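# Place the glass lid onto the black pot

## Task

Set the glass lid properly on the black pot without shifting the pot or any other object, and finish with neither hand in contact with the lid.

## Robot and tools

Robot: two arms, left_arm and right_arm, each ending in a sixteen-motor four-finger hand (index, middle, ring, thumb). right_arm carries a right hand; left_arm carries its mirror image, a left hand. Arm bases in the scene frame: left_arm at (+0.026, +0.251, 0) m, right_arm at (+0.048, -0.366, 0) m, both turned almost nothing about z. A camera stand behind the arms is fixed to the floor.

Scene frame: origin at table-top height, halfway between the two nominal bases; +z up, +x forward over the table, +y toward left_arm. Image left and right do not match arm names.

Hand point axes (right hand): +z runs along straight fingers toward the tips; +x crosses the palm away from the thumb; +y points out of the palm face (palm surface at y = -0.062). On the left hand +x points toward the thumb instead. A rigid mast sits near the wrist on the palm side and can strike things. Finger tips have rubber caps.

execute_actions(actions, cameras): actions is a list of actions, run in sequence. Each action lasts 0.5 s and is a table of up to 15 rows, one row per 1/30 s step; if fewer rows are given, the last one is held. Every row has exactly 48 numbers, each within [-1, 1], covering both arms even when only one moves, in this order: left_arm dx, dy, dz, rx, ry, rz; left hand's 16 motor goals; left current_limit; left speed; then right_arm dx, dy, dz, rx, ry, rz; right hand's 16 motor goals; right current_limit; right speed.

Arm numbers are offsets, not poses. They are measured from that arm's Hand target as it stood when the action began, along that Hand target's own axes. Every row within one action is relative to that same starting target (rows do not add up), but each new action starts from the updated target, so resending an offset moves further. Scale: 1.0 equals 0.6 m for dx, dy, dz and 180 degrees for rotation; rx, ry, rz form a single rotation vector. All zeros asks the arm to reach its current target again.

Hand motor numbers are absolute goal angles, each mapped linearly between the hinge's two stops, ordered: index_mcp, index_abd, index_pip, index_dip, middle_mcp, middle_abd, middle_pip, middle_dip, ring_mcp, ring_abd, ring_pip, ring_dip, thumb_cmc, thumb_axl, thumb_mcp, thumb_ipl. Values where a hinge is straight: finger _mcp +0.75, _abd 0.00, _pip +0.58, _dip +0.70; thumb_cmc +0.71, thumb_axl +0.68, thumb_mcp +0.23, thumb_ipl +0.17. Moving toward -1 curls fingers toward the palm; thumb_cmc toward -1 brings the thumb in front of the palm. A 0 is a real goal, not 'unchanged'; to keep a hand as it is, send back its hand_goal, hand_current_limit and hand_speed.
current_limit maps -1..+1 to 0..550 mA per motor (floor 11 mA); very low values may not lift a finger. speed sets motor goal rate to (speed+1)/2 of 8.5 rad/s. Initial values: current_limit +0.4, speed -0.6; last written values persist.

cameras: list of names (cam_head_left, cam_head_right, cam_high, cam_left_wrist, cam_right_wrist), ["all"], or []. Omitted or null gives all images for an empty actions list and none otherwise. An unknown name voids the call. An empty actions list just reports state and images.

zoom_image(camera, region): enlarges part of that camera's most recent image; region is [x0, y0, x1, y1] in pixels from the top-left, no larger than 504 by 504. Images are 672x504; wrist cameras are fisheye.
read_manual(section): returns licence text only; moves nothing.
finished_scene(scene): ends the scene permanently; call only once the lid sits on the pot and the hands are clear.

Results: end_effector_position (m) and end_effector_quat_wxyz in the scene frame; Hand target is the last commanded pose after clipping, and the base for the next offsets. The hand may rest a few centimetres off the target from friction and load, which by itself does not signal contact; right_arm's elbow sags, so ask for extra height if needed. If the hand stays short, send the remaining gap as an offset. Orientation commands are clipped to 40 degrees from the measured orientation each step. Per hand: hand_goal, hand_measured (same scale), hand_current_ma (positive pushes toward -1), hand_state (moving, goal, blocked, overload), hand_current_limit, hand_speed. Also joint positions, velocities, torques (joints 3 and 4 wrap at ±28 N m), and motor temperatures.

Gripping: a finger presses only when its goal lies past the object's surface. A motor at 495 mA or more for 5 s shuts down for 10 s. Arm motors heat when holding loads, stretched, or pushing; a MOTOR HOT line appears at 85 °C, and at 100 °C that arm drops and stops for 30-60 s. Hand numbers sent while an arm is stopped are discarded.

Avoid: dropping the lid or releasing it while moving, slamming or hard pushes, bumping the pot or other objects, knocking anything off the table, contact between the two arms or hands, and stalling the arms. To end a push, command the target back past the hand point. Loose items may get brief outside nudges. The robot keeps holding the last command while you think.

Each tool is called after "Emit:" as name([rows], argument=value, ...), one row to a line, values as JSON.

## Session

Emit:
execute_actions(actions=[])

Scene clock: 0.00 s.
left_arm: end_effector_position=(+0.2031, +0.2683, +0.2238) hand_goal=(+0.754, +0.000, +0.576, +0.696, +0.754, +0.000, +0.576, +0.696, +0.754, +0.000, +0.576, +0.696, +0.714, +0.678, +0.226, +0.168) hand_measured=(+0.754, +0.000, +0.576, +0.696, +0.754, +0.000, +0.576, +0.696, +0.754, +0.000, +0.576, +0.696, +0.714, +0.678, +0.226, +0.168) hand_current_ma=(+0, +0, +0, +0, +0, +0, +0, +0, +0, +0, +0, +0, +0, +0, +0, +0) hand_state=(goal, goal, goal, goal, goal, goal, goal, goal, goal, goal, goal, goal, goal, goal, goal, goal) hand_current_limit=0.40 hand_speed=-0.60 end_effector_quat_wxyz=(+0.330, +0.021, +0.939, -0.090) | right_arm: end_effector_position=(+0.3309, -0.5032, +0.1658) hand_goal=(+0.754, +0.000, +0.576, +0.696, +0.754, +0.000, +0.576, +0.696, +0.754, +0.000, +0.576, +0.696, +0.714, +0.678, +0.226, +0.168) hand_measured=(+0.754, +0.000, +0.576, +0.696, +0.754, +0.000, +0.576, +0.696, +0.754, +0.000, +0.576, +0.696, +0.714, +0.678, +0.226, +0.168) hand_current_ma=(+0, +0, +0, +0, +0, +0, +0, +0, +0, +0, +0, +0, +0, +0, +0, +0) hand_state=(goal, goal, goal, goal, goal, goal, goal, goal, goal, goal, goal, goal, goal, goal, goal, goal) hand_current_limit=0.40 hand_speed=-0.60 end_effector_quat_wxyz=(-0.009, +0.518, +0.854, -0.056)
Joint positions: left_arm=[-0.403 0.304 0.658 -1.229 -0.069 -1.898] | right_arm=[-0.623 1.01 0.833 -1.408 0.113 -1.067]
Joint velocities: within noise
Joint torques (N m): no reading
Motor temperatures (°C): left_arm=[31 36 33 35 35 36] | right_arm=[34 35 30 35 34 34]
Heat: left arm: hottest shoulder 36 °C; right arm: hottest shoulder 35 °C.
Hand target: left_arm +0.2061, +0.2670, +0.2380; +0.344, +0.020, +0.934, -0.096 | right_arm +0.3368, -0.5071, +0.1750; +0.001, +0.518, +0.853, -0.057

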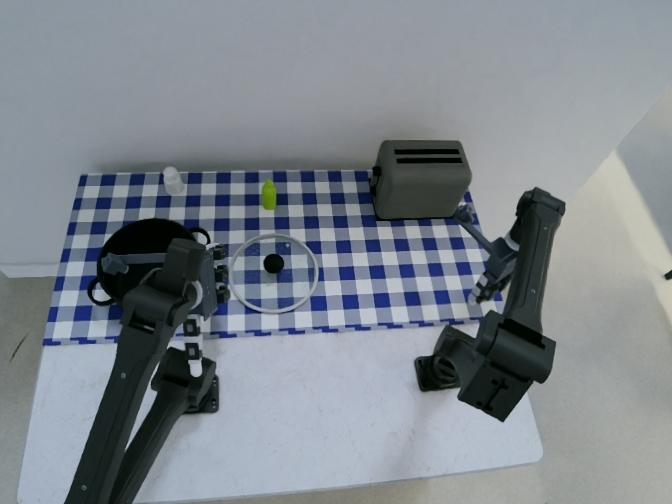

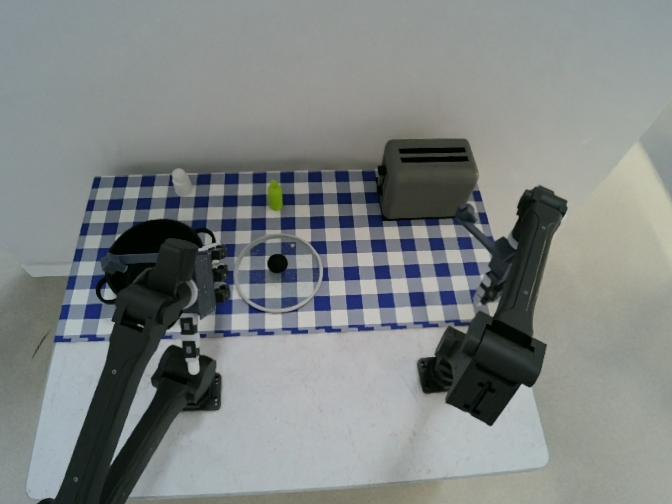

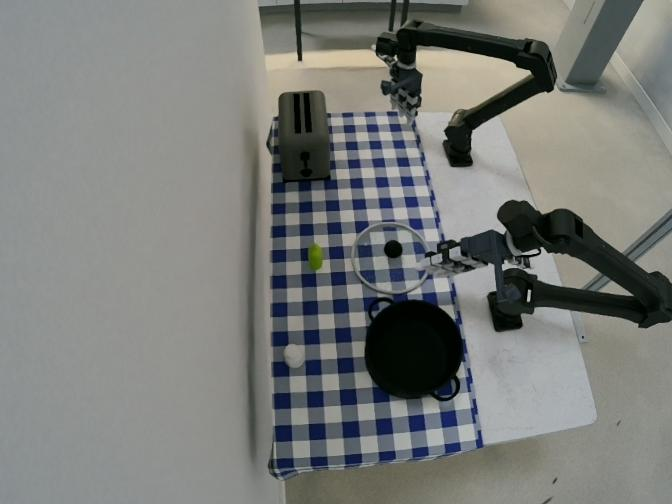

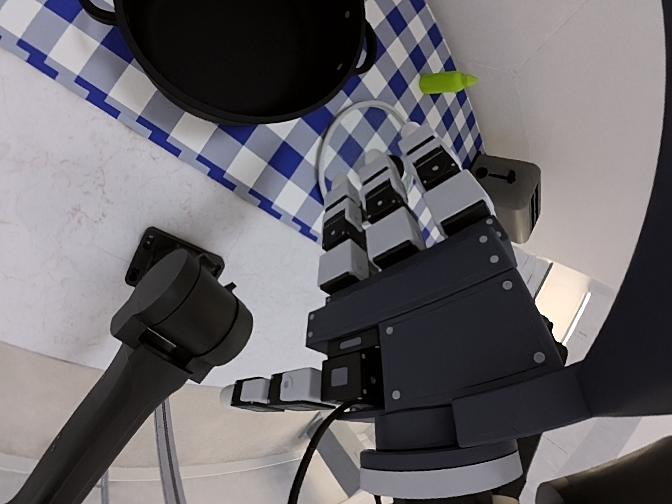

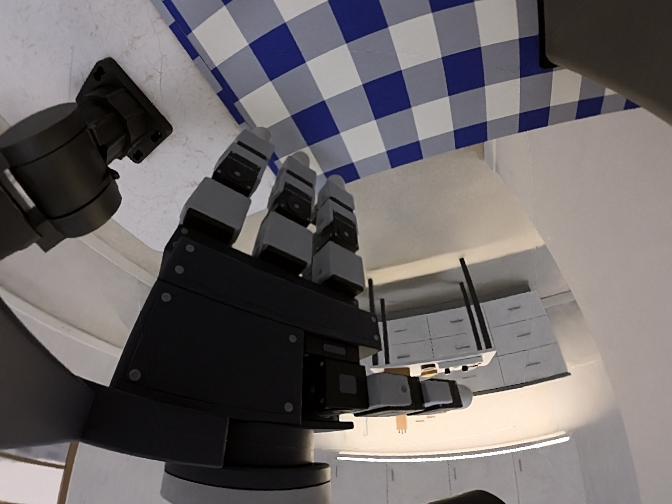

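Emit:
zoom_image(camera="cam_head_left", region=[40, 150, 360, 390])

Emit:
zoom_image(camera="cam_high", region=[260, 190, 600, 445])

Emit:
zoom_image(camera="cam_left_wrist", region=[80, 0, 580, 300])

Scaled by 1.575 from the camera's 672x504 image, which has a finer 960x720 frame.

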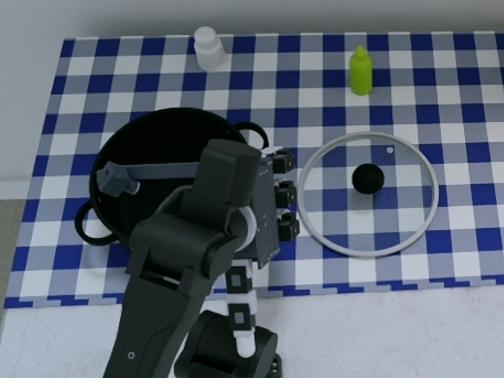

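Scaled by 1.482 from the camera's 672x504 image, which has a finer 960x720 frame.

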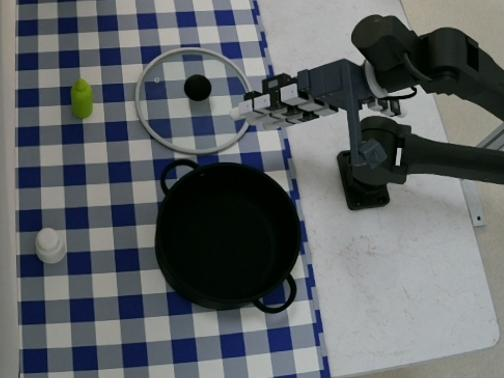

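Scaled by 1.008 from the camera's 672x504 image, which has a finer 960x720 frame.

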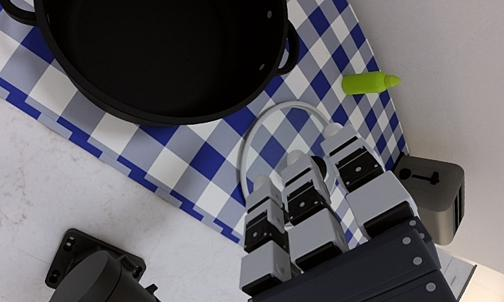

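Emit:
execute_actions([
  [[-0.08,-0.02,-0.098,0,0,0,0.754,0,0.576,0.696,0.754,0,0.576,0.696,0.754,0,0.576,0.696,0.714,0.678,0.226,0.168,0.4,-0.6,0,0,0,0,0,0,0.754,0,0.576,0.696,0.754,0,0.576,0.696,0.754,0,0.576,0.696,0.714,0.678,0.226,0.168,0.4,-0.6]],
  [[-0.08,-0.02,-0.098,0,0,0.15,0.754,0,0.576,0.696,0.754,0,0.576,0.696,0.754,0,0.576,0.696,0.714,0.678,0.226,0.168,0.4,-0.6,0,0,0,0,0,0,0.754,0,0.576,0.696,0.754,0,0.576,0.696,0.754,0,0.576,0.696,0.714,0.678,0.226,0.168,0.4,-0.6]],
  [[0,0,0,0,0,0.18,0.96,0,-0.74,0.7,0.96,0,-0.74,0.7,1,0,-0.88,0.7,0.2,0.678,0.1,0.168,0.4,-0.6,0,0,0,0,0,0,0.754,0,0.576,0.696,0.754,0,0.576,0.696,0.754,0,0.576,0.696,0.714,0.678,0.226,0.168,0.4,-0.6]],
  [[0,0,0,0,0,0.18,0.96,0,-0.74,0.7,0.96,0,-0.74,0.7,1,0,-0.88,0.7,0.2,0.678,0.1,0.168,0.4,-0.6,0,0,0,0,0,0,0.754,0,0.576,0.696,0.754,0,0.576,0.696,0.754,0,0.576,0.696,0.714,0.678,0.226,0.168,0.4,-0.6]],
], cameras=["cam_high"])

Scene clock: 280.93 s.
left_arm: end_effector_position=(+0.1994, +0.2693, +0.3957) hand_goal=(+0.960, +0.000, -0.740, +0.700, +0.960, +0.000, -0.740, +0.700, +1.000, +0.000, -0.880, +0.700, +0.200, +0.678, +0.100, +0.168) hand_measured=(+0.962, +0.000, -0.732, +0.698, +0.964, +0.000, -0.732, +0.698, +1.000, +0.000, -0.872, +0.698, +0.216, +0.678, +0.098, +0.168) hand_current_ma=(+1, +0, +3, +0, +1, +0, +4, -1, +0, +0, +4, -1, +12, +0, +0, +0) hand_state=(goal, goal, goal, goal, goal, goal, goal, goal, goal, goal, goal, goal, goal, goal, goal, goal) hand_current_limit=0.40 hand_speed=-0.60 end_effector_quat_wxyz=(+0.335, +0.645, +0.652, +0.215) | right_arm: end_effector_position=(+0.3309, -0.5032, +0.1658) hand_goal=(+0.754, +0.000, +0.576, +0.696, +0.754, +0.000, +0.576, +0.696, +0.754, +0.000, +0.576, +0.696, +0.714, +0.678, +0.226, +0.168) hand_measured=(+0.754, +0.000, +0.576, +0.696, +0.754, +0.000, +0.576, +0.696, +0.754, +0.000, +0.576, +0.696, +0.714, +0.678, +0.224, +0.168) hand_current_ma=(-5, +0, +4, +0, -5, +0, +4, +0, -5, +0, +4, +0, +1, -4, -15, -2) hand_state=(goal, goal, goal, goal, goal, goal, goal, goal, goal, goal, goal, goal, goal, goal, goal, goal) hand_current_limit=0.40 hand_speed=-0.60 end_effector_quat_wxyz=(-0.009, +0.518, +0.854, -0.056)
Joint positions: left_arm=[-0.993 0.15 0.905 -1.674 -0.538 -0.812] | right_arm=[-0.623 1.01 0.833 -1.408 0.113 -1.067]
Joint torques (N m): left_arm=[0.09 8.64 7.72 1.16 -0.45 0.12] | right_arm=[-0.32 -3.19 9.96 -0.24 0.19 0.01]
Motor temperatures (°C): left_arm=[29 35 44 32 31 31] | right_arm=[31 33 38 33 29 29]
Heat: left arm: hottest elbow 44 °C; right arm: hottest elbow 38 °C.
Hand target: left_arm +0.2016, +0.2690, +0.3916; +0.309, +0.684, +0.635, +0.180 | right_arm +0.3368, -0.5071, +0.1750; +0.001, +0.518, +0.853, -0.057
Off the commanded pose: left_arm 0.005 m, 7 deg | right_arm 0.012 m, 1 deg.
joint sent to its limit (left arm) — joint 4 (wrist pitch), lower limit. The joint targets are off in orientation, not in position.
Images, in order (width x height): cam_high 672x504.

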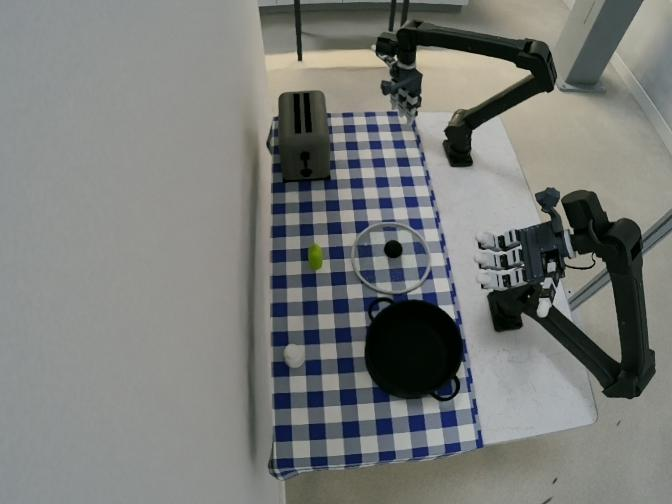

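Emit:
execute_actions([
  [[-0.138,0.151,0.16,0,0,0.17,0.96,0,-0.74,0.7,0.96,0,-0.74,0.7,1,0,-0.88,0.7,-0.2,0.678,0.0,0.168,0.4,-0.6,0,0,0,0,0,0,0.754,0,0.576,0.696,0.754,0,0.576,0.696,0.754,0,0.576,0.696,0.714,0.678,0.226,0.168,0.4,-0.6]],
  [[0,0,0,0,0,0.2,0.96,0,-0.74,0.7,0.96,0,-0.74,0.7,1,0,-0.88,0.7,-0.67,0.678,0,0.168,0.4,-0.6,0,0,0,0,0,0,0.754,0,0.576,0.696,0.754,0,0.576,0.696,0.754,0,0.576,0.696,0.714,0.678,0.226,0.168,0.4,-0.6]],
  [[0,0,0,0,0,0.2,0.96,0,-0.74,0.7,0.96,0,-0.74,0.7,1,0,-0.88,0.7,-0.67,0.678,0,0.168,0.4,-0.6,0,0,0,0,0,0,0.754,0,0.576,0.696,0.754,0,0.576,0.696,0.754,0,0.576,0.696,0.714,0.678,0.226,0.168,0.4,-0.6]],
], cameras=["cam_high"])

Scene clock: 305.67 s.
left_arm: end_effector_position=(+0.3162, +0.1728, +0.3542) hand_goal=(+0.960, +0.000, -0.740, +0.700, +0.960, +0.000, -0.740, +0.700, +1.000, +0.000, -0.880, +0.700, -0.670, +0.678, +0.000, +0.168) hand_measured=(+0.962, +0.000, -0.734, +0.698, +0.962, +0.000, -0.734, +0.698, +1.000, +0.000, -0.874, +0.698, -0.674, +0.678, -0.002, +0.168) hand_current_ma=(+1, +0, +2, +0, +1, +0, +3, -1, +0, +0, +3, -1, -1, +0, -1, +0) hand_state=(goal, goal, goal, goal, goal, goal, goal, goal, goal, goal, goal, goal, goal, goal, goal, goal) hand_current_limit=0.40 hand_speed=-0.60 end_effector_quat_wxyz=(+0.015, +0.935, -0.070, +0.347) | right_arm: end_effector_position=(+0.3309, -0.5032, +0.1658) hand_goal=(+0.754, +0.000, +0.576, +0.696, +0.754, +0.000, +0.576, +0.696, +0.754, +0.000, +0.576, +0.696, +0.714, +0.678, +0.226, +0.168) hand_measured=(+0.754, +0.000, +0.576, +0.696, +0.754, +0.000, +0.576, +0.696, +0.754, +0.000, +0.576, +0.696, +0.714, +0.678, +0.224, +0.168) hand_current_ma=(-5, +0, +4, +0, -5, +0, +4, +0, -5, +0, +4, +0, +1, -4, -15, -2) hand_state=(goal, goal, goal, goal, goal, goal, goal, goal, goal, goal, goal, goal, goal, goal, goal, goal) hand_current_limit=0.40 hand_speed=-0.60 end_effector_quat_wxyz=(-0.009, +0.518, +0.854, -0.056)
Joint positions: left_arm=[0.123 0.655 0.961 -1.183 0.16 1.792] | right_arm=[-0.623 1.01 0.833 -1.408 0.113 -1.067]
Joint torques (N m): left_arm=[1.14 0.38 17.2 1.89 0.54 -0.03] | right_arm=[-0.38 -3.31 10 -0.25 0.2 0.01]
Heat: left arm: hottest elbow 42 °C; right arm: hottest elbow 38 °C.
Hand target: left_arm +0.3212, +0.1691, +0.3912; +0.052, +0.924, -0.137, +0.354 | right_arm +0.3368, -0.5071, +0.1750; +0.001, +0.518, +0.853, -0.057
Off the commanded pose: left_arm 0.037 m, 9 deg | right_arm 0.012 m, 1 deg.
Images, in order (width x height): cam_high 672x504.

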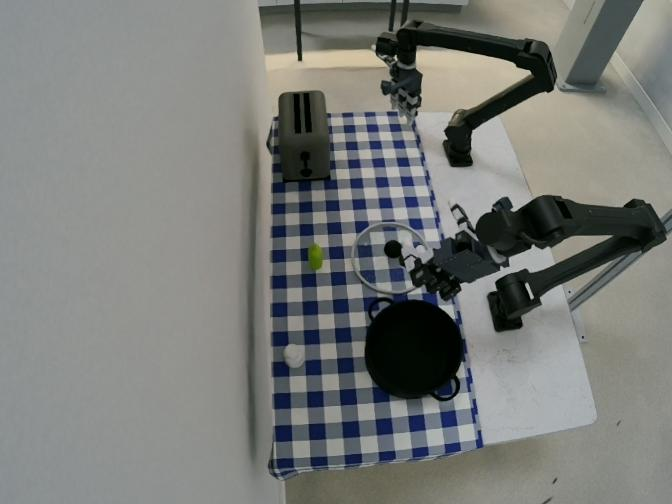

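Emit:
execute_actions([
  [[0.012,0.177,0.145,0.124,-0.0585,0.132,0.96,0,-0.74,0.7,0.96,0,-0.74,0.7,1,0,-0.88,0.7,-0.67,0.678,0,0.168,0.4,-0.6,0,0,0,0,0,0,0.754,0,0.576,0.696,0.754,0,0.576,0.696,0.754,0,0.576,0.696,0.714,0.678,0.226,0.168,0.4,-0.6]],
  [[0,0,0,0.124,-0.0585,0.132,0.96,0,-0.74,0.7,0.96,0,-0.74,0.7,1,0,-0.88,0.7,-0.67,0.678,0,0.168,0.4,-0.6,0,0,0,0,0,0,0.754,0,0.576,0.696,0.754,0,0.576,0.696,0.754,0,0.576,0.696,0.714,0.678,0.226,0.168,0.4,-0.6]],
], cameras=["all"])

Scene clock: 323.10 s.
left_arm: end_effector_position=(+0.3447, +0.0613, +0.3067) hand_goal=(+0.960, +0.000, -0.740, +0.700, +0.960, +0.000, -0.740, +0.700, +1.000, +0.000, -0.880, +0.700, -0.670, +0.678, +0.000, +0.168) hand_measured=(+0.952, +0.000, -0.736, +0.698, +0.952, +0.000, -0.736, +0.698, +0.994, +0.000, -0.876, +0.698, -0.672, +0.678, -0.002, +0.168) hand_current_ma=(-3, +0, +1, +0, -4, +0, +1, -1, -3, +0, +1, -1, +0, +0, -1, +0) hand_state=(goal, goal, goal, goal, goal, goal, goal, goal, goal, goal, goal, goal, goal, goal, goal, goal) hand_current_limit=0.40 hand_speed=-0.60 end_effector_quat_wxyz=(-0.464, +0.784, -0.371, +0.182) | right_arm: end_effector_position=(+0.3309, -0.5032, +0.1658) hand_goal=(+0.754, +0.000, +0.576, +0.696, +0.754, +0.000, +0.576, +0.696, +0.754, +0.000, +0.576, +0.696, +0.714, +0.678, +0.226, +0.168) hand_measured=(+0.754, +0.000, +0.576, +0.696, +0.754, +0.000, +0.576, +0.696, +0.754, +0.000, +0.576, +0.696, +0.714, +0.678, +0.224, +0.168) hand_current_ma=(-5, +0, +4, +0, -5, +0, +4, +0, -5, +0, +4, +0, +1, -4, -15, -2) hand_state=(goal, goal, goal, goal, goal, goal, goal, goal, goal, goal, goal, goal, goal, goal, goal, goal) hand_current_limit=0.40 hand_speed=-0.60 end_effector_quat_wxyz=(-0.009, +0.518, +0.854, -0.056)
Joint positions: left_arm=[-0.834 1.232 1.317 -1.673 -1.043 1.617] | right_arm=[-0.623 1.01 0.833 -1.408 0.113 -1.067]
Joint torques (N m): left_arm=[-0.5 -7.06 15.39 -0.1 -0.79 -0.2] | right_arm=[-0.38 -3.19 9.99 -0.25 0.19 0.02]
Heat: left arm: hottest elbow 44 °C; right arm: hottest elbow 38 °C.
Hand target: left_arm +0.3512, +0.0491, +0.3312; -0.458, +0.790, -0.353, +0.203 | right_arm +0.3368, -0.5071, +0.1750; +0.001, +0.518, +0.853, -0.057
Off the commanded pose: left_arm 0.028 m, 3 deg | right_arm 0.012 m, 1 deg.
joint sent to its limit (left arm) — joint 4 (wrist pitch), lower limit. The joint targets still meet the commanded pose.

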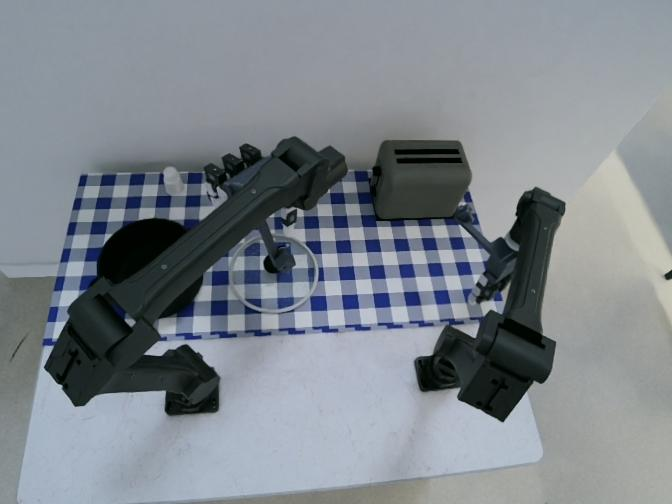

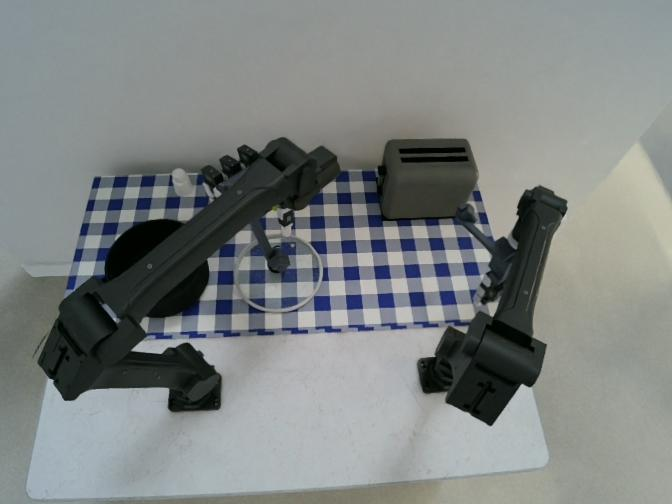

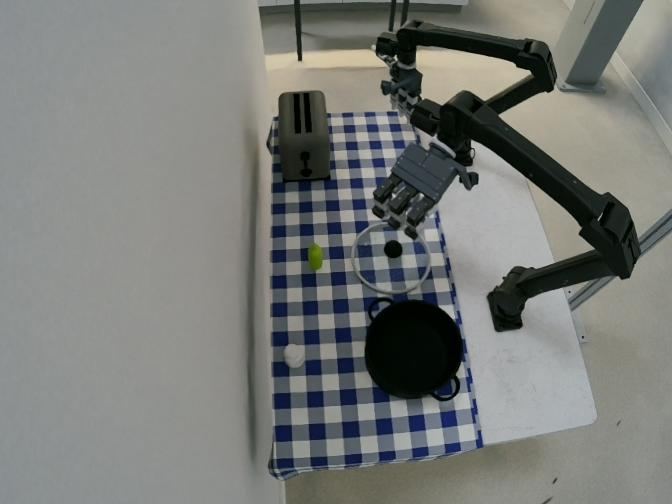

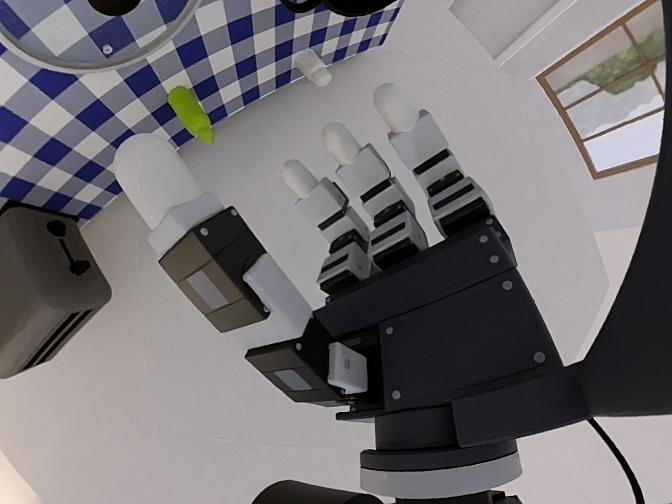

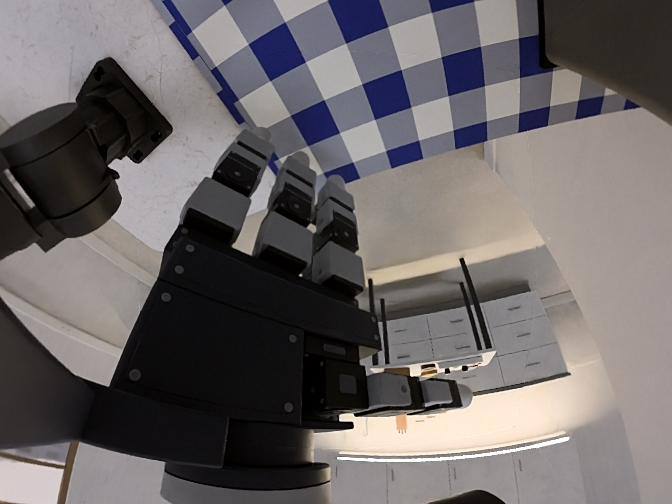

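Emit:
execute_actions([
  [[0.03,0.175,0.096,0,0,0,0.96,0,-0.74,0.7,0.96,0,-0.74,0.7,1,0,-0.88,0.7,-0.67,0.678,0,0.168,0.4,-0.6,0,0,0,0,0,0,0.754,0,0.576,0.696,0.754,0,0.576,0.696,0.754,0,0.576,0.696,0.714,0.678,0.226,0.168,0.4,-0.6]],
], cameras=["cam_left_wrist","cam_high","cam_head_left"])

Scene clock: 363.47 s.
left_arm: end_effector_position=(+0.3622, +0.0389, +0.2095) hand_goal=(+0.960, +0.000, -0.740, +0.700, +0.960, +0.000, -0.740, +0.700, +1.000, +0.000, -0.880, +0.700, -0.670, +0.678, +0.000, +0.168) hand_measured=(+0.952, +0.000, -0.738, +0.698, +0.952, +0.000, -0.736, +0.698, +0.994, +0.000, -0.876, +0.698, -0.670, +0.678, -0.002, +0.168) hand_current_ma=(-3, +0, +1, +0, -4, +0, +1, -1, -3, +0, +1, -1, +0, +0, -1, +0) hand_state=(goal, goal, goal, goal, goal, goal, goal, goal, goal, goal, goal, goal, goal, goal, goal, goal) hand_current_limit=0.40 hand_speed=-0.60 end_effector_quat_wxyz=(-0.461, +0.791, -0.354, +0.193) | right_arm: end_effector_position=(+0.3309, -0.5032, +0.1658) hand_goal=(+0.754, +0.000, +0.576, +0.696, +0.754, +0.000, +0.576, +0.696, +0.754, +0.000, +0.576, +0.696, +0.714, +0.678, +0.226, +0.168) hand_measured=(+0.754, +0.000, +0.576, +0.696, +0.754, +0.000, +0.576, +0.696, +0.754, +0.000, +0.576, +0.696, +0.714, +0.678, +0.224, +0.168) hand_current_ma=(-5, +0, +4, +0, -5, +0, +4, +0, -5, +0, +4, +0, +1, -4, -15, -2) hand_state=(goal, goal, goal, goal, goal, goal, goal, goal, goal, goal, goal, goal, goal, goal, goal, goal) hand_current_limit=0.40 hand_speed=-0.60 end_effector_quat_wxyz=(-0.009, +0.518, +0.854, -0.056)
Joint positions: left_arm=[-0.842 1.313 1.13 -1.42 -1.046 1.557] | right_arm=[-0.623 1.01 0.833 -1.408 0.113 -1.067]
Joint torques (N m): left_arm=[-0.67 -9.58 9.54 0.65 -0.75 -0.11] | right_arm=[-0.62 -3.37 10.03 -0.28 0.19 0.02]
Motor temperatures (°C): left_arm=[29 35 50 32 32 30] | right_arm=[31 33 39 33 28 29]
Heat: left arm: hottest elbow 50 °C; right arm: hottest elbow 39 °C.
Hand target: left_arm +0.3612, +0.0342, +0.2115; -0.457, +0.791, -0.353, +0.203 | right_arm +0.3368, -0.5071, +0.1750; +0.001, +0.518, +0.853, -0.057
Off the commanded pose: left_arm 0.005 m, 1 deg | right_arm 0.012 m, 1 deg.
Images, in order (width x height): cam_head_left 672x504, cam_high 672x504, cam_left_wrist 672x504.

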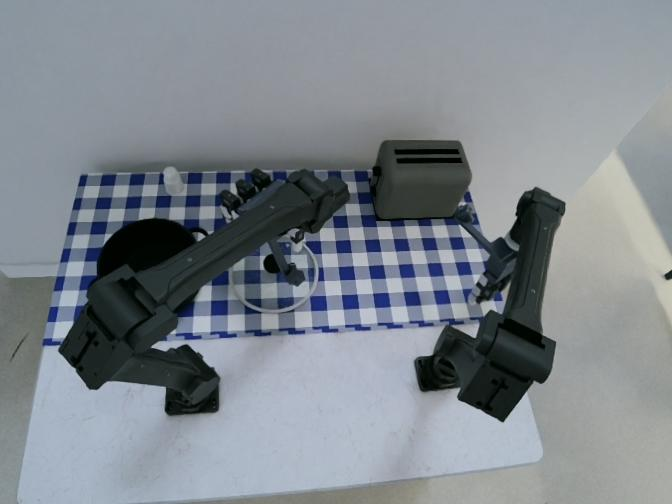

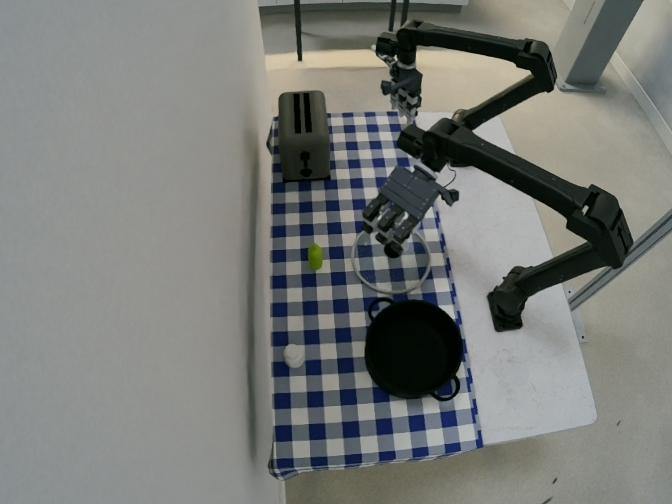

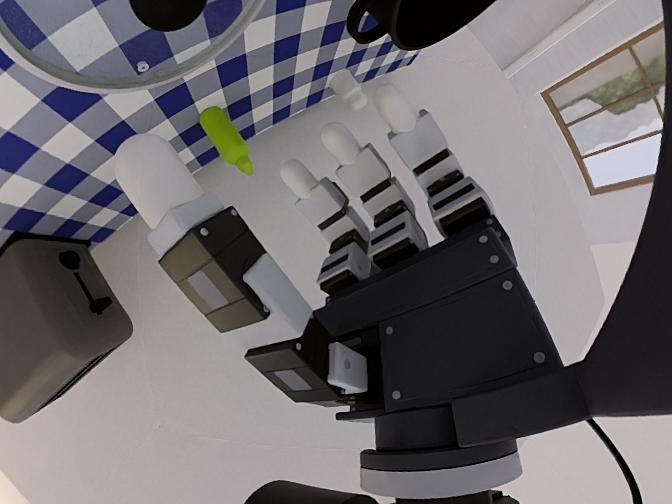

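Emit:
execute_actions([
  [[0.002,0.1255,0.066,0,0,0,0.96,0,-0.74,0.7,0.96,0,-0.74,0.7,1,0,-0.88,0.7,-0.67,0.678,0,0.168,0.4,-0.6,0,0,0,0,0,0,0.754,0,0.576,0.696,0.754,0,0.576,0.696,0.754,0,0.576,0.696,0.714,0.678,0.226,0.168,0.4,-0.6]],
], cameras=["cam_left_wrist","cam_high","cam_head_left"])

Emit:
zoom_image(camera="cam_left_wrist", region=[60, 0, 460, 300])

Emit:
zoom_image(camera="cam_high", region=[330, 160, 490, 320])

Scene clock: 378.97 s.
left_arm: end_effector_position=(+0.3613, +0.0361, +0.1275) hand_goal=(+0.960, +0.000, -0.740, +0.700, +0.960, +0.000, -0.740, +0.700, +1.000, +0.000, -0.880, +0.700, -0.670, +0.678, +0.000, +0.168) hand_measured=(+0.952, +0.000, -0.738, +0.698, +0.952, +0.000, -0.736, +0.698, +0.994, +0.000, -0.876, +0.698, -0.670, +0.678, -0.002, +0.168) hand_current_ma=(-3, +0, +1, +0, -4, +0, +1, -1, -3, +0, +1, -1, +0, +0, -1, +0) hand_state=(goal, goal, goal, goal, goal, goal, goal, goal, goal, goal, goal, goal, goal, goal, goal, goal) hand_current_limit=0.40 hand_speed=-0.60 end_effector_quat_wxyz=(-0.460, +0.792, -0.349, +0.197) | right_arm: end_effector_position=(+0.3309, -0.5032, +0.1658) hand_goal=(+0.754, +0.000, +0.576, +0.696, +0.754, +0.000, +0.576, +0.696, +0.754, +0.000, +0.576, +0.696, +0.714, +0.678, +0.226, +0.168) hand_measured=(+0.754, +0.000, +0.576, +0.696, +0.754, +0.000, +0.576, +0.696, +0.754, +0.000, +0.576, +0.696, +0.714, +0.678, +0.224, +0.168) hand_current_ma=(-5, +0, +4, +0, -5, +0, +4, +0, -5, +0, +4, +0, +1, -4, -15, -2) hand_state=(goal, goal, goal, goal, goal, goal, goal, goal, goal, goal, goal, goal, goal, goal, goal, goal) hand_current_limit=0.40 hand_speed=-0.60 end_effector_quat_wxyz=(-0.009, +0.518, +0.854, -0.056)
Joint positions: left_arm=[-0.85 1.381 0.968 -1.197 -1.047 1.535] | right_arm=[-0.623 1.01 0.833 -1.408 0.113 -1.067]
Joint torques (N m): left_arm=[-0.67 -9.7 8.72 0.61 -0.74 -0.06] | right_arm=[-0.38 -3.08 10 -0.23 0.18 0.02]
Heat: left arm: hottest elbow 46 °C; right arm: hottest elbow 39 °C.
Hand target: left_arm +0.3594, +0.0313, +0.1263; -0.458, +0.790, -0.353, +0.203 | right_arm +0.3368, -0.5071, +0.1750; +0.001, +0.518, +0.853, -0.057
Off the commanded pose: left_arm 0.005 m, 1 deg | right_arm 0.012 m, 1 deg.
Images, in order (width x height): cam_head_left 672x504, cam_high 672x504, cam_left_wrist 672x504.

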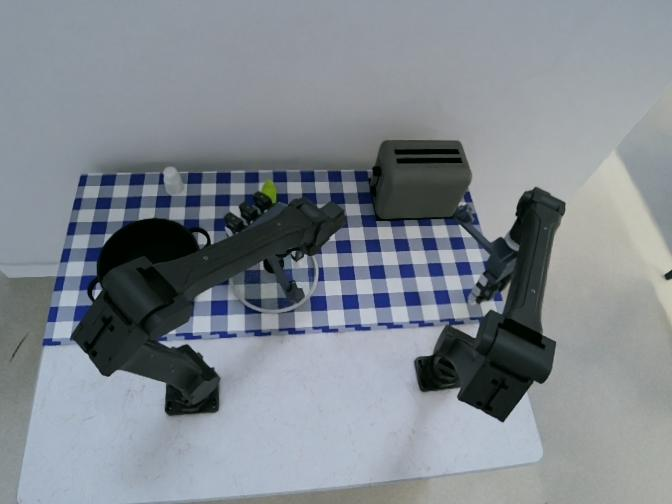

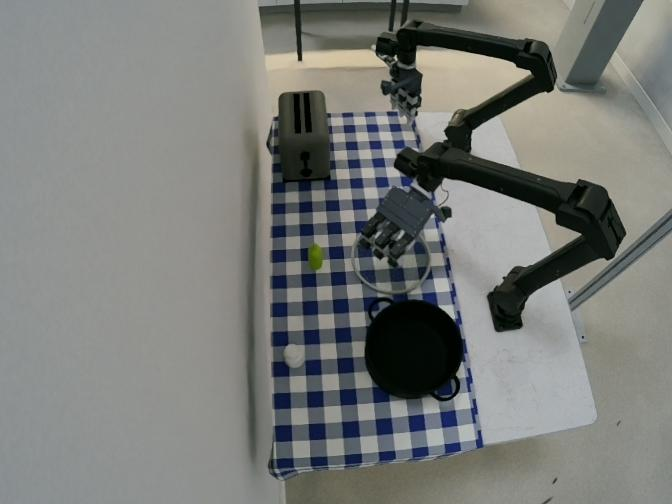

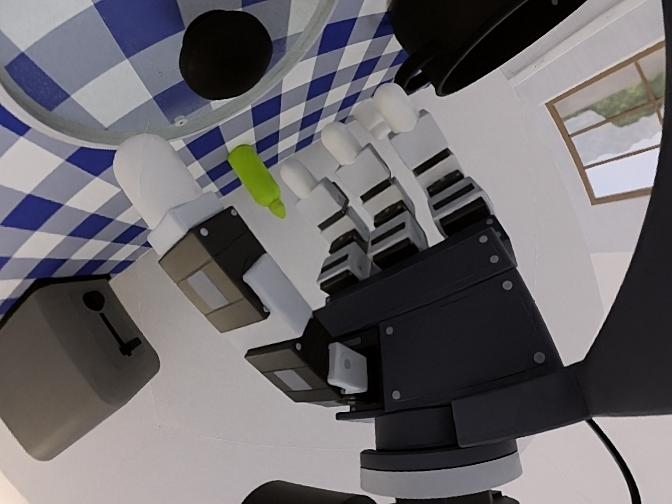

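Scaled by 1.260 from the camera's 672x504 image, which has a finer 960x720 frame.

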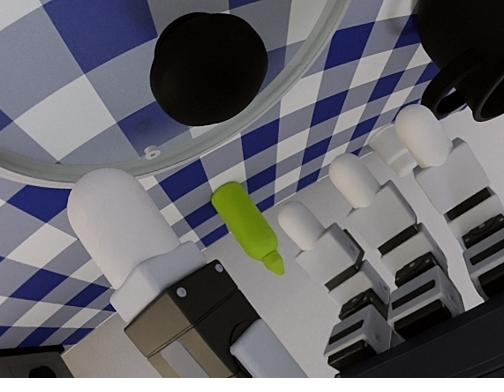

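Scaled by 3.150 from the camera's 672x504 image, which has a finer 960x720 frame.

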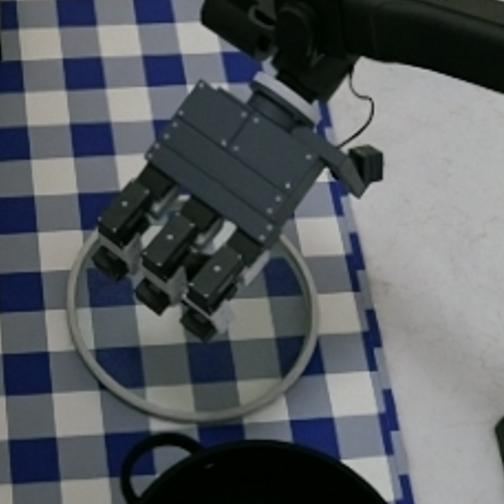

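Emit:
execute_actions([
  [[-0.019,0.051,0.028,0,0,0,0.96,0,-0.74,0.7,0.96,0,-0.74,0.7,1,0,-0.88,0.7,-0.67,0.678,0,0.168,0.4,-0.6,0,0,0,0,0,0,0.754,0,0.576,0.696,0.754,0,0.576,0.696,0.754,0,0.576,0.696,0.714,0.678,0.226,0.168,0.4,-0.6]],
], cameras=["cam_left_wrist","cam_high","cam_head_left"])

Emit:
zoom_image(camera="cam_left_wrist", region=[60, 0, 460, 300])

Emit:
zoom_image(camera="cam_head_left", region=[200, 180, 360, 330])

Scene clock: 401.40 s.
left_arm: end_effector_position=(+0.3547, +0.0431, +0.0977) hand_goal=(+0.960, +0.000, -0.740, +0.700, +0.960, +0.000, -0.740, +0.700, +1.000, +0.000, -0.880, +0.700, -0.670, +0.678, +0.000, +0.168) hand_measured=(+0.952, +0.000, -0.738, +0.698, +0.952, +0.000, -0.736, +0.698, +0.994, +0.000, -0.876, +0.698, -0.670, +0.678, -0.002, +0.168) hand_current_ma=(-3, +0, +1, +0, -4, +0, +1, -1, -3, +0, +1, -1, +0, +0, -1, +0) hand_state=(goal, goal, goal, goal, goal, goal, goal, goal, goal, goal, goal, goal, goal, goal, goal, goal) hand_current_limit=0.40 hand_speed=-0.60 end_effector_quat_wxyz=(-0.458, +0.793, -0.347, +0.202) | right_arm: end_effector_position=(+0.3309, -0.5032, +0.1658) hand_goal=(+0.754, +0.000, +0.576, +0.696, +0.754, +0.000, +0.576, +0.696, +0.754, +0.000, +0.576, +0.696, +0.714, +0.678, +0.226, +0.168) hand_measured=(+0.754, +0.000, +0.576, +0.696, +0.754, +0.000, +0.576, +0.696, +0.754, +0.000, +0.576, +0.696, +0.714, +0.678, +0.224, +0.168) hand_current_ma=(-5, +0, +4, +0, -5, +0, +4, +0, -5, +0, +4, +0, +1, -4, -15, -2) hand_state=(goal, goal, goal, goal, goal, goal, goal, goal, goal, goal, goal, goal, goal, goal, goal, goal) hand_current_limit=0.40 hand_speed=-0.60 end_effector_quat_wxyz=(-0.009, +0.518, +0.854, -0.056)
Joint positions: left_arm=[-0.851 1.387 0.887 -1.099 -1.048 1.534] | right_arm=[-0.623 1.01 0.833 -1.408 0.113 -1.067]
Joint torques (N m): left_arm=[-0.97 -8.06 7.98 0.7 -0.67 -0.12] | right_arm=[-0.44 -3.19 9.98 -0.25 0.18 0.02]
Motor temperatures (°C): left_arm=[29 35 43 31 32 30] | right_arm=[31 33 39 32 28 29]
Heat: left arm: hottest elbow 43 °C; right arm: hottest elbow 39 °C.
Hand target: left_arm +0.3513, +0.0392, +0.0916; -0.457, +0.790, -0.353, +0.203 | right_arm +0.3368, -0.5071, +0.1750; +0.001, +0.518, +0.853, -0.057
Off the commanded pose: left_arm 0.008 m, 1 deg | right_arm 0.012 m, 1 deg.
Images, in order (width x height): cam_head_left 672x504, cam_high 672x504, cam_left_wrist 672x504.

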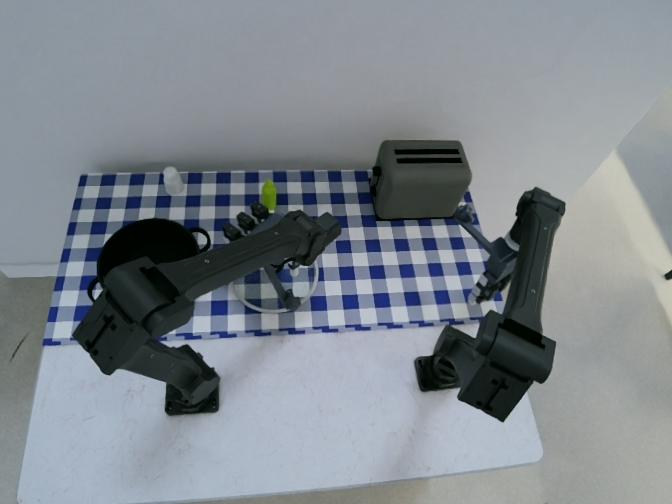

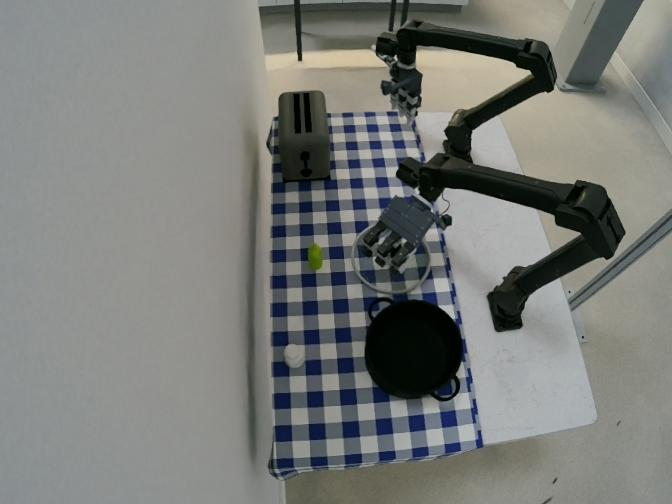

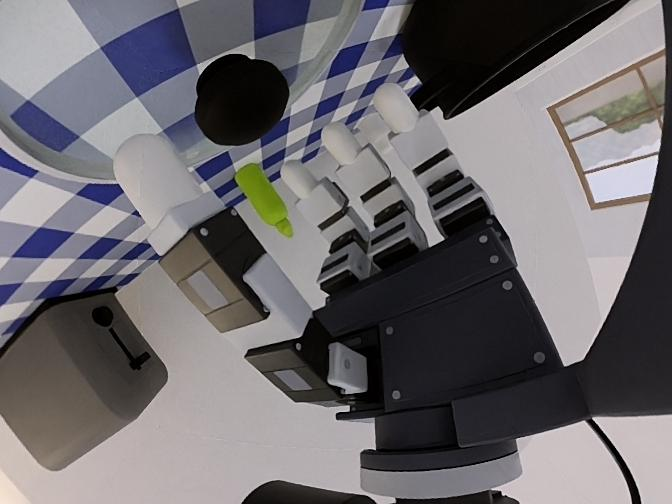

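Scaled by 1.260 from the camera's 672x504 image, which has a finer 960x720 frame.

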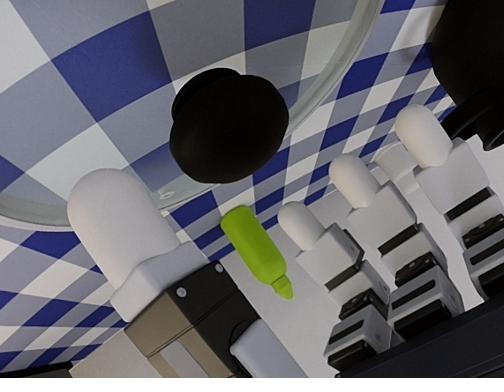

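Scaled by 3.150 from the camera's 672x504 image, which has a finer 960x720 frame.

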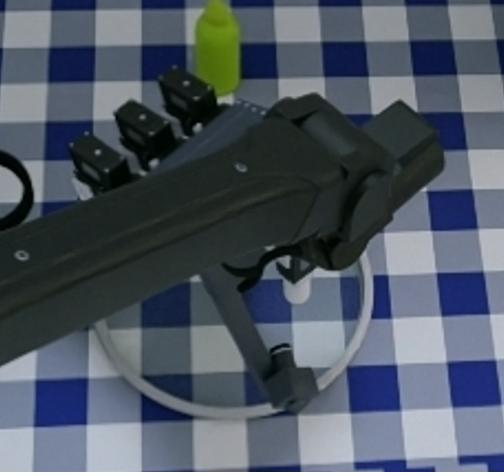

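Emit:
execute_actions([
  [[-0.0045,0.034,0.014,0,0,0,0.96,0,-0.74,0.7,0.96,0,-0.74,0.7,1,0,-0.88,0.7,-0.67,0.678,0,0.168,0.4,-0.6,0,0,0,0,0,0,0.754,0,0.576,0.696,0.754,0,0.576,0.696,0.754,0,0.576,0.696,0.714,0.678,0.226,0.168,0.4,-0.6]],
], cameras=["cam_left_wrist"])

Emit:
zoom_image(camera="cam_left_wrist", region=[100, 50, 400, 275])

Scene clock: 425.27 s.
left_arm: end_effector_position=(+0.3502, +0.0436, +0.0753) hand_goal=(+0.960, +0.000, -0.740, +0.700, +0.960, +0.000, -0.740, +0.700, +1.000, +0.000, -0.880, +0.700, -0.670, +0.678, +0.000, +0.168) hand_measured=(+0.952, +0.000, -0.738, +0.698, +0.952, +0.000, -0.736, +0.698, +0.994, +0.000, -0.876, +0.698, -0.670, +0.678, -0.002, +0.168) hand_current_ma=(-3, +0, +1, +0, -4, +0, +1, -1, -3, +0, +1, -1, +0, +0, -1, +0) hand_state=(goal, goal, goal, goal, goal, goal, goal, goal, goal, goal, goal, goal, goal, goal, goal, goal) hand_current_limit=0.40 hand_speed=-0.60 end_effector_quat_wxyz=(-0.459, +0.791, -0.351, +0.200) | right_arm: end_effector_position=(+0.3309, -0.5032, +0.1658) hand_goal=(+0.754, +0.000, +0.576, +0.696, +0.754, +0.000, +0.576, +0.696, +0.754, +0.000, +0.576, +0.696, +0.714, +0.678, +0.226, +0.168) hand_measured=(+0.754, +0.000, +0.576, +0.696, +0.754, +0.000, +0.576, +0.696, +0.754, +0.000, +0.576, +0.696, +0.714, +0.678, +0.224, +0.168) hand_current_ma=(-5, +0, +4, +0, -5, +0, +4, +0, -5, +0, +4, +0, +1, -4, -15, -2) hand_state=(goal, goal, goal, goal, goal, goal, goal, goal, goal, goal, goal, goal, goal, goal, goal, goal) hand_current_limit=0.40 hand_speed=-0.60 end_effector_quat_wxyz=(-0.009, +0.518, +0.854, -0.056)
Joint positions: left_arm=[-0.86 1.418 0.85 -1.046 -1.048 1.528] | right_arm=[-0.623 1.01 0.833 -1.408 0.113 -1.067]
Joint torques (N m): left_arm=[-1.2 -8.23 7.66 0.68 -0.68 -0.18] | right_arm=[-0.5 -3.31 10.04 -0.28 0.18 0.01]
Heat: left arm: hottest elbow 42 °C; right arm: hottest elbow 39 °C.
Hand target: left_arm +0.3473, +0.0394, +0.0697; -0.457, +0.790, -0.353, +0.203 | right_arm +0.3368, -0.5071, +0.1750; +0.001, +0.518, +0.853, -0.057
Off the commanded pose: left_arm 0.008 m, 0 deg | right_arm 0.012 m, 1 deg.
Images, in order (width x height): cam_left_wrist 672x504.

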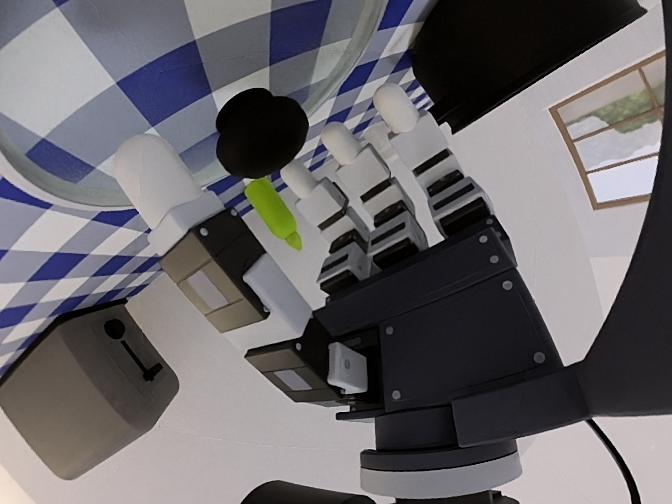

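Scaled by 1.680 from the camera's 672x504 image, which has a finer 960x720 frame.

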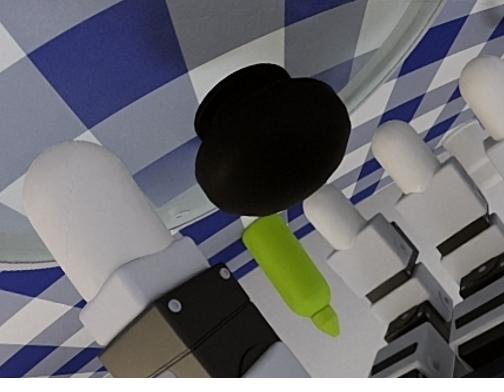

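Emit:
execute_actions([
  [[-0.006,0.0215,-0.002,0,0,0,0.96,0,-0.74,0.7,0.96,0,-0.74,0.7,1,0,-0.88,0.7,-0.67,0.678,0,0.168,0.4,-0.6,0,0,0,0,0,0,0.754,0,0.576,0.696,0.754,0,0.576,0.696,0.754,0,0.576,0.696,0.714,0.678,0.226,0.168,0.4,-0.6]],
  [[0,0,0,0,0,0,0.85,0,-0.74,0.7,0.85,0,-0.74,0.7,1,0,-0.88,0.7,-0.67,0.678,-0.15,0.168,0.4,-0.8,0,0,0,0,0,0,0.754,0,0.576,0.696,0.754,0,0.576,0.696,0.754,0,0.576,0.696,0.714,0.678,0.226,0.168,0.4,-0.6]],
], cameras=["cam_left_wrist"])

Emit:
zoom_image(camera="cam_left_wrist", region=[100, 50, 400, 275])

Scene clock: 459.17 s.
left_arm: end_effector_position=(+0.3435, +0.0395, +0.0662) hand_goal=(+0.850, +0.000, -0.740, +0.700, +0.850, +0.000, -0.740, +0.700, +1.000, +0.000, -0.880, +0.700, -0.670, +0.678, -0.150, +0.168) hand_measured=(+0.846, +0.000, -0.738, +0.698, +0.846, +0.000, -0.736, +0.698, +0.994, +0.000, -0.876, +0.698, -0.670, +0.678, -0.148, +0.168) hand_current_ma=(-2, +0, +1, +0, -2, +0, +1, -1, -3, +0, +1, -1, +0, +0, +1, +0) hand_state=(goal, goal, goal, goal, goal, goal, goal, goal, goal, goal, goal, goal, goal, goal, goal, goal) hand_current_limit=0.40 hand_speed=-0.80 end_effector_quat_wxyz=(-0.458, +0.792, -0.349, +0.204) | right_arm: end_effector_position=(+0.3309, -0.5032, +0.1658) hand_goal=(+0.754, +0.000, +0.576, +0.696, +0.754, +0.000, +0.576, +0.696, +0.754, +0.000, +0.576, +0.696, +0.714, +0.678, +0.226, +0.168) hand_measured=(+0.754, +0.000, +0.576, +0.696, +0.754, +0.000, +0.576, +0.696, +0.754, +0.000, +0.576, +0.696, +0.714, +0.678, +0.224, +0.168) hand_current_ma=(-5, +0, +4, +0, -5, +0, +4, +0, -5, +0, +4, +0, +1, -4, -15, -2) hand_state=(goal, goal, goal, goal, goal, goal, goal, goal, goal, goal, goal, goal, goal, goal, goal, goal) hand_current_limit=0.40 hand_speed=-0.60 end_effector_quat_wxyz=(-0.009, +0.518, +0.854, -0.056)
Joint positions: left_arm=[-0.882 1.432 0.835 -1.046 -1.048 1.484] | right_arm=[-0.623 1.01 0.833 -1.408 0.113 -1.067]
Joint torques (N m): left_arm=[-0.91 -8.12 7.42 0.47 -0.64 -0.21] | right_arm=[-0.56 -3.31 10.02 -0.25 0.19 0.02]
Heat: left arm: hottest elbow 40 °C; right arm: hottest elbow 39 °C.
Hand target: left_arm +0.3393, +0.0371, +0.0591; -0.457, +0.791, -0.353, +0.203 | right_arm +0.3368, -0.5071, +0.1750; +0.001, +0.518, +0.853, -0.057
Off the commanded pose: left_arm 0.009 m, 0 deg | right_arm 0.012 m, 1 deg.
Images, in order (width x height): cam_left_wrist 672x504.

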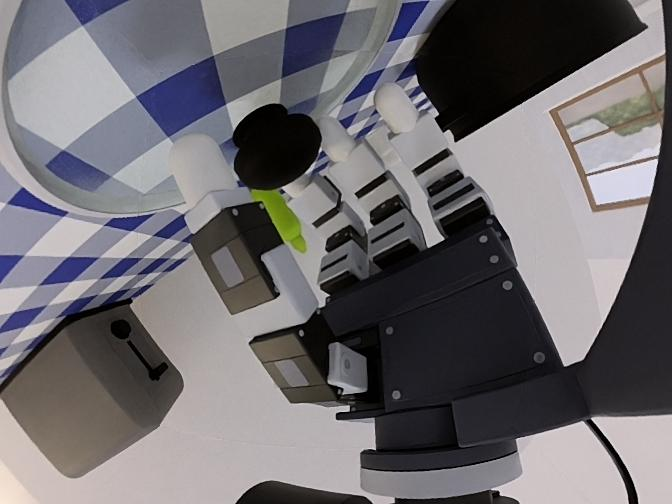

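Scaled by 1.680 from the camera's 672x504 image, which has a finer 960x720 frame.

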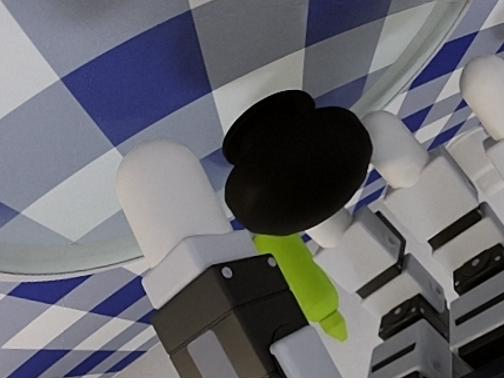

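Emit:
execute_actions([
  [[-0.005,0,0,0,0,0,0.75,0,-0.74,0.7,0.75,0,-0.74,0.7,1,0,-0.88,0.7,-0.67,0.678,-0.25,0.168,0.4,-0.8,0,0,0,0,0,0,0.754,0,0.576,0.696,0.754,0,0.576,0.696,0.754,0,0.576,0.696,0.714,0.678,0.226,0.168,0.4,-0.6]],
  [[0,0,0,0,0,0,0.65,0,-0.74,0.7,0.65,0,-0.74,0.7,1,0,-0.88,0.7,-0.67,0.678,-0.35,0.168,0.4,-0.8,0,0,0,0,0,0,0.754,0,0.576,0.696,0.754,0,0.576,0.696,0.754,0,0.576,0.696,0.714,0.678,0.226,0.168,0.4,-0.6]],
], cameras=["cam_left_wrist","cam_high"])

Emit:
zoom_image(camera="cam_left_wrist", region=[100, 50, 400, 275])

Scene clock: 482.23 s.
left_arm: end_effector_position=(+0.3443, +0.0409, +0.0666) hand_goal=(+0.650, +0.000, -0.740, +0.700, +0.650, +0.000, -0.740, +0.700, +1.000, +0.000, -0.880, +0.700, -0.670, +0.678, -0.350, +0.168) hand_measured=(+0.714, +0.000, -0.724, +0.706, +0.738, +0.000, -0.720, +0.708, +0.994, +0.000, -0.876, +0.698, -0.670, +0.678, -0.264, +0.188) hand_current_ma=(+120, +0, +12, +2, +206, +0, +18, +4, -3, +0, +1, -1, +0, +0, +273, +27) hand_state=(blocked, goal, goal, goal, blocked, goal, blocked, goal, goal, goal, goal, goal, goal, goal, blocked, goal) hand_current_limit=0.40 hand_speed=-0.80 end_effector_quat_wxyz=(-0.461, +0.790, -0.348, +0.206) | right_arm: end_effector_position=(+0.3309, -0.5032, +0.1658) hand_goal=(+0.754, +0.000, +0.576, +0.696, +0.754, +0.000, +0.576, +0.696, +0.754, +0.000, +0.576, +0.696, +0.714, +0.678, +0.226, +0.168) hand_measured=(+0.754, +0.000, +0.576, +0.696, +0.754, +0.000, +0.576, +0.696, +0.754, +0.000, +0.576, +0.696, +0.714, +0.678, +0.224, +0.168) hand_current_ma=(-5, +0, +4, +0, -5, +0, +4, +0, -5, +0, +4, +0, +1, -4, -15, -2) hand_state=(goal, goal, goal, goal, goal, goal, goal, goal, goal, goal, goal, goal, goal, goal, goal, goal) hand_current_limit=0.40 hand_speed=-0.60 end_effector_quat_wxyz=(-0.009, +0.518, +0.854, -0.056)
Joint positions: left_arm=[-0.882 1.432 0.833 -1.046 -1.057 1.48] | right_arm=[-0.623 1.01 0.833 -1.408 0.113 -1.067]
Joint torques (N m): left_arm=[-1.08 -8.82 6.9 0.47 -0.3 -0.18] | right_arm=[-0.32 -3.19 10.02 -0.23 0.18 0.03]
Heat: left arm: hottest elbow 39 °C; right arm: hottest elbow 39 °C.
Hand target: left_arm +0.3372, +0.0394, +0.0591; -0.458, +0.790, -0.353, +0.203 | right_arm +0.3368, -0.5071, +0.1750; +0.001, +0.518, +0.853, -0.057
Off the commanded pose: left_arm 0.010 m, 1 deg | right_arm 0.012 m, 1 deg.
Images, in order (width x height): cam_high 672x504, cam_left_wrist 672x504.

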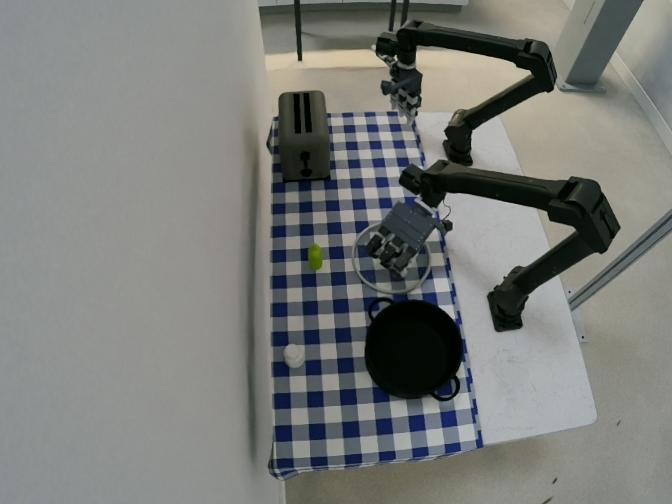

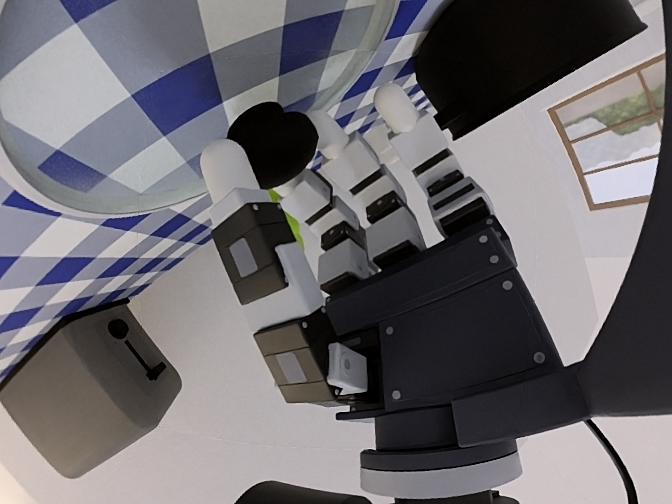

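Scaled by 1.680 from the camera's 672x504 image, which has a finer 960x720 frame.

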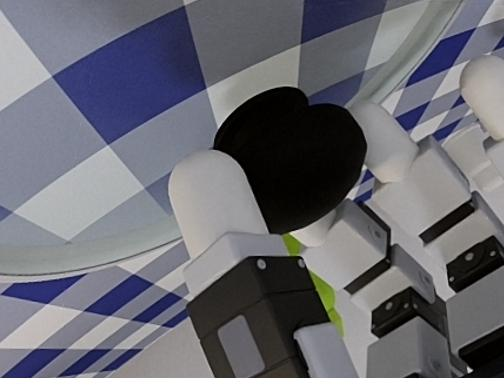

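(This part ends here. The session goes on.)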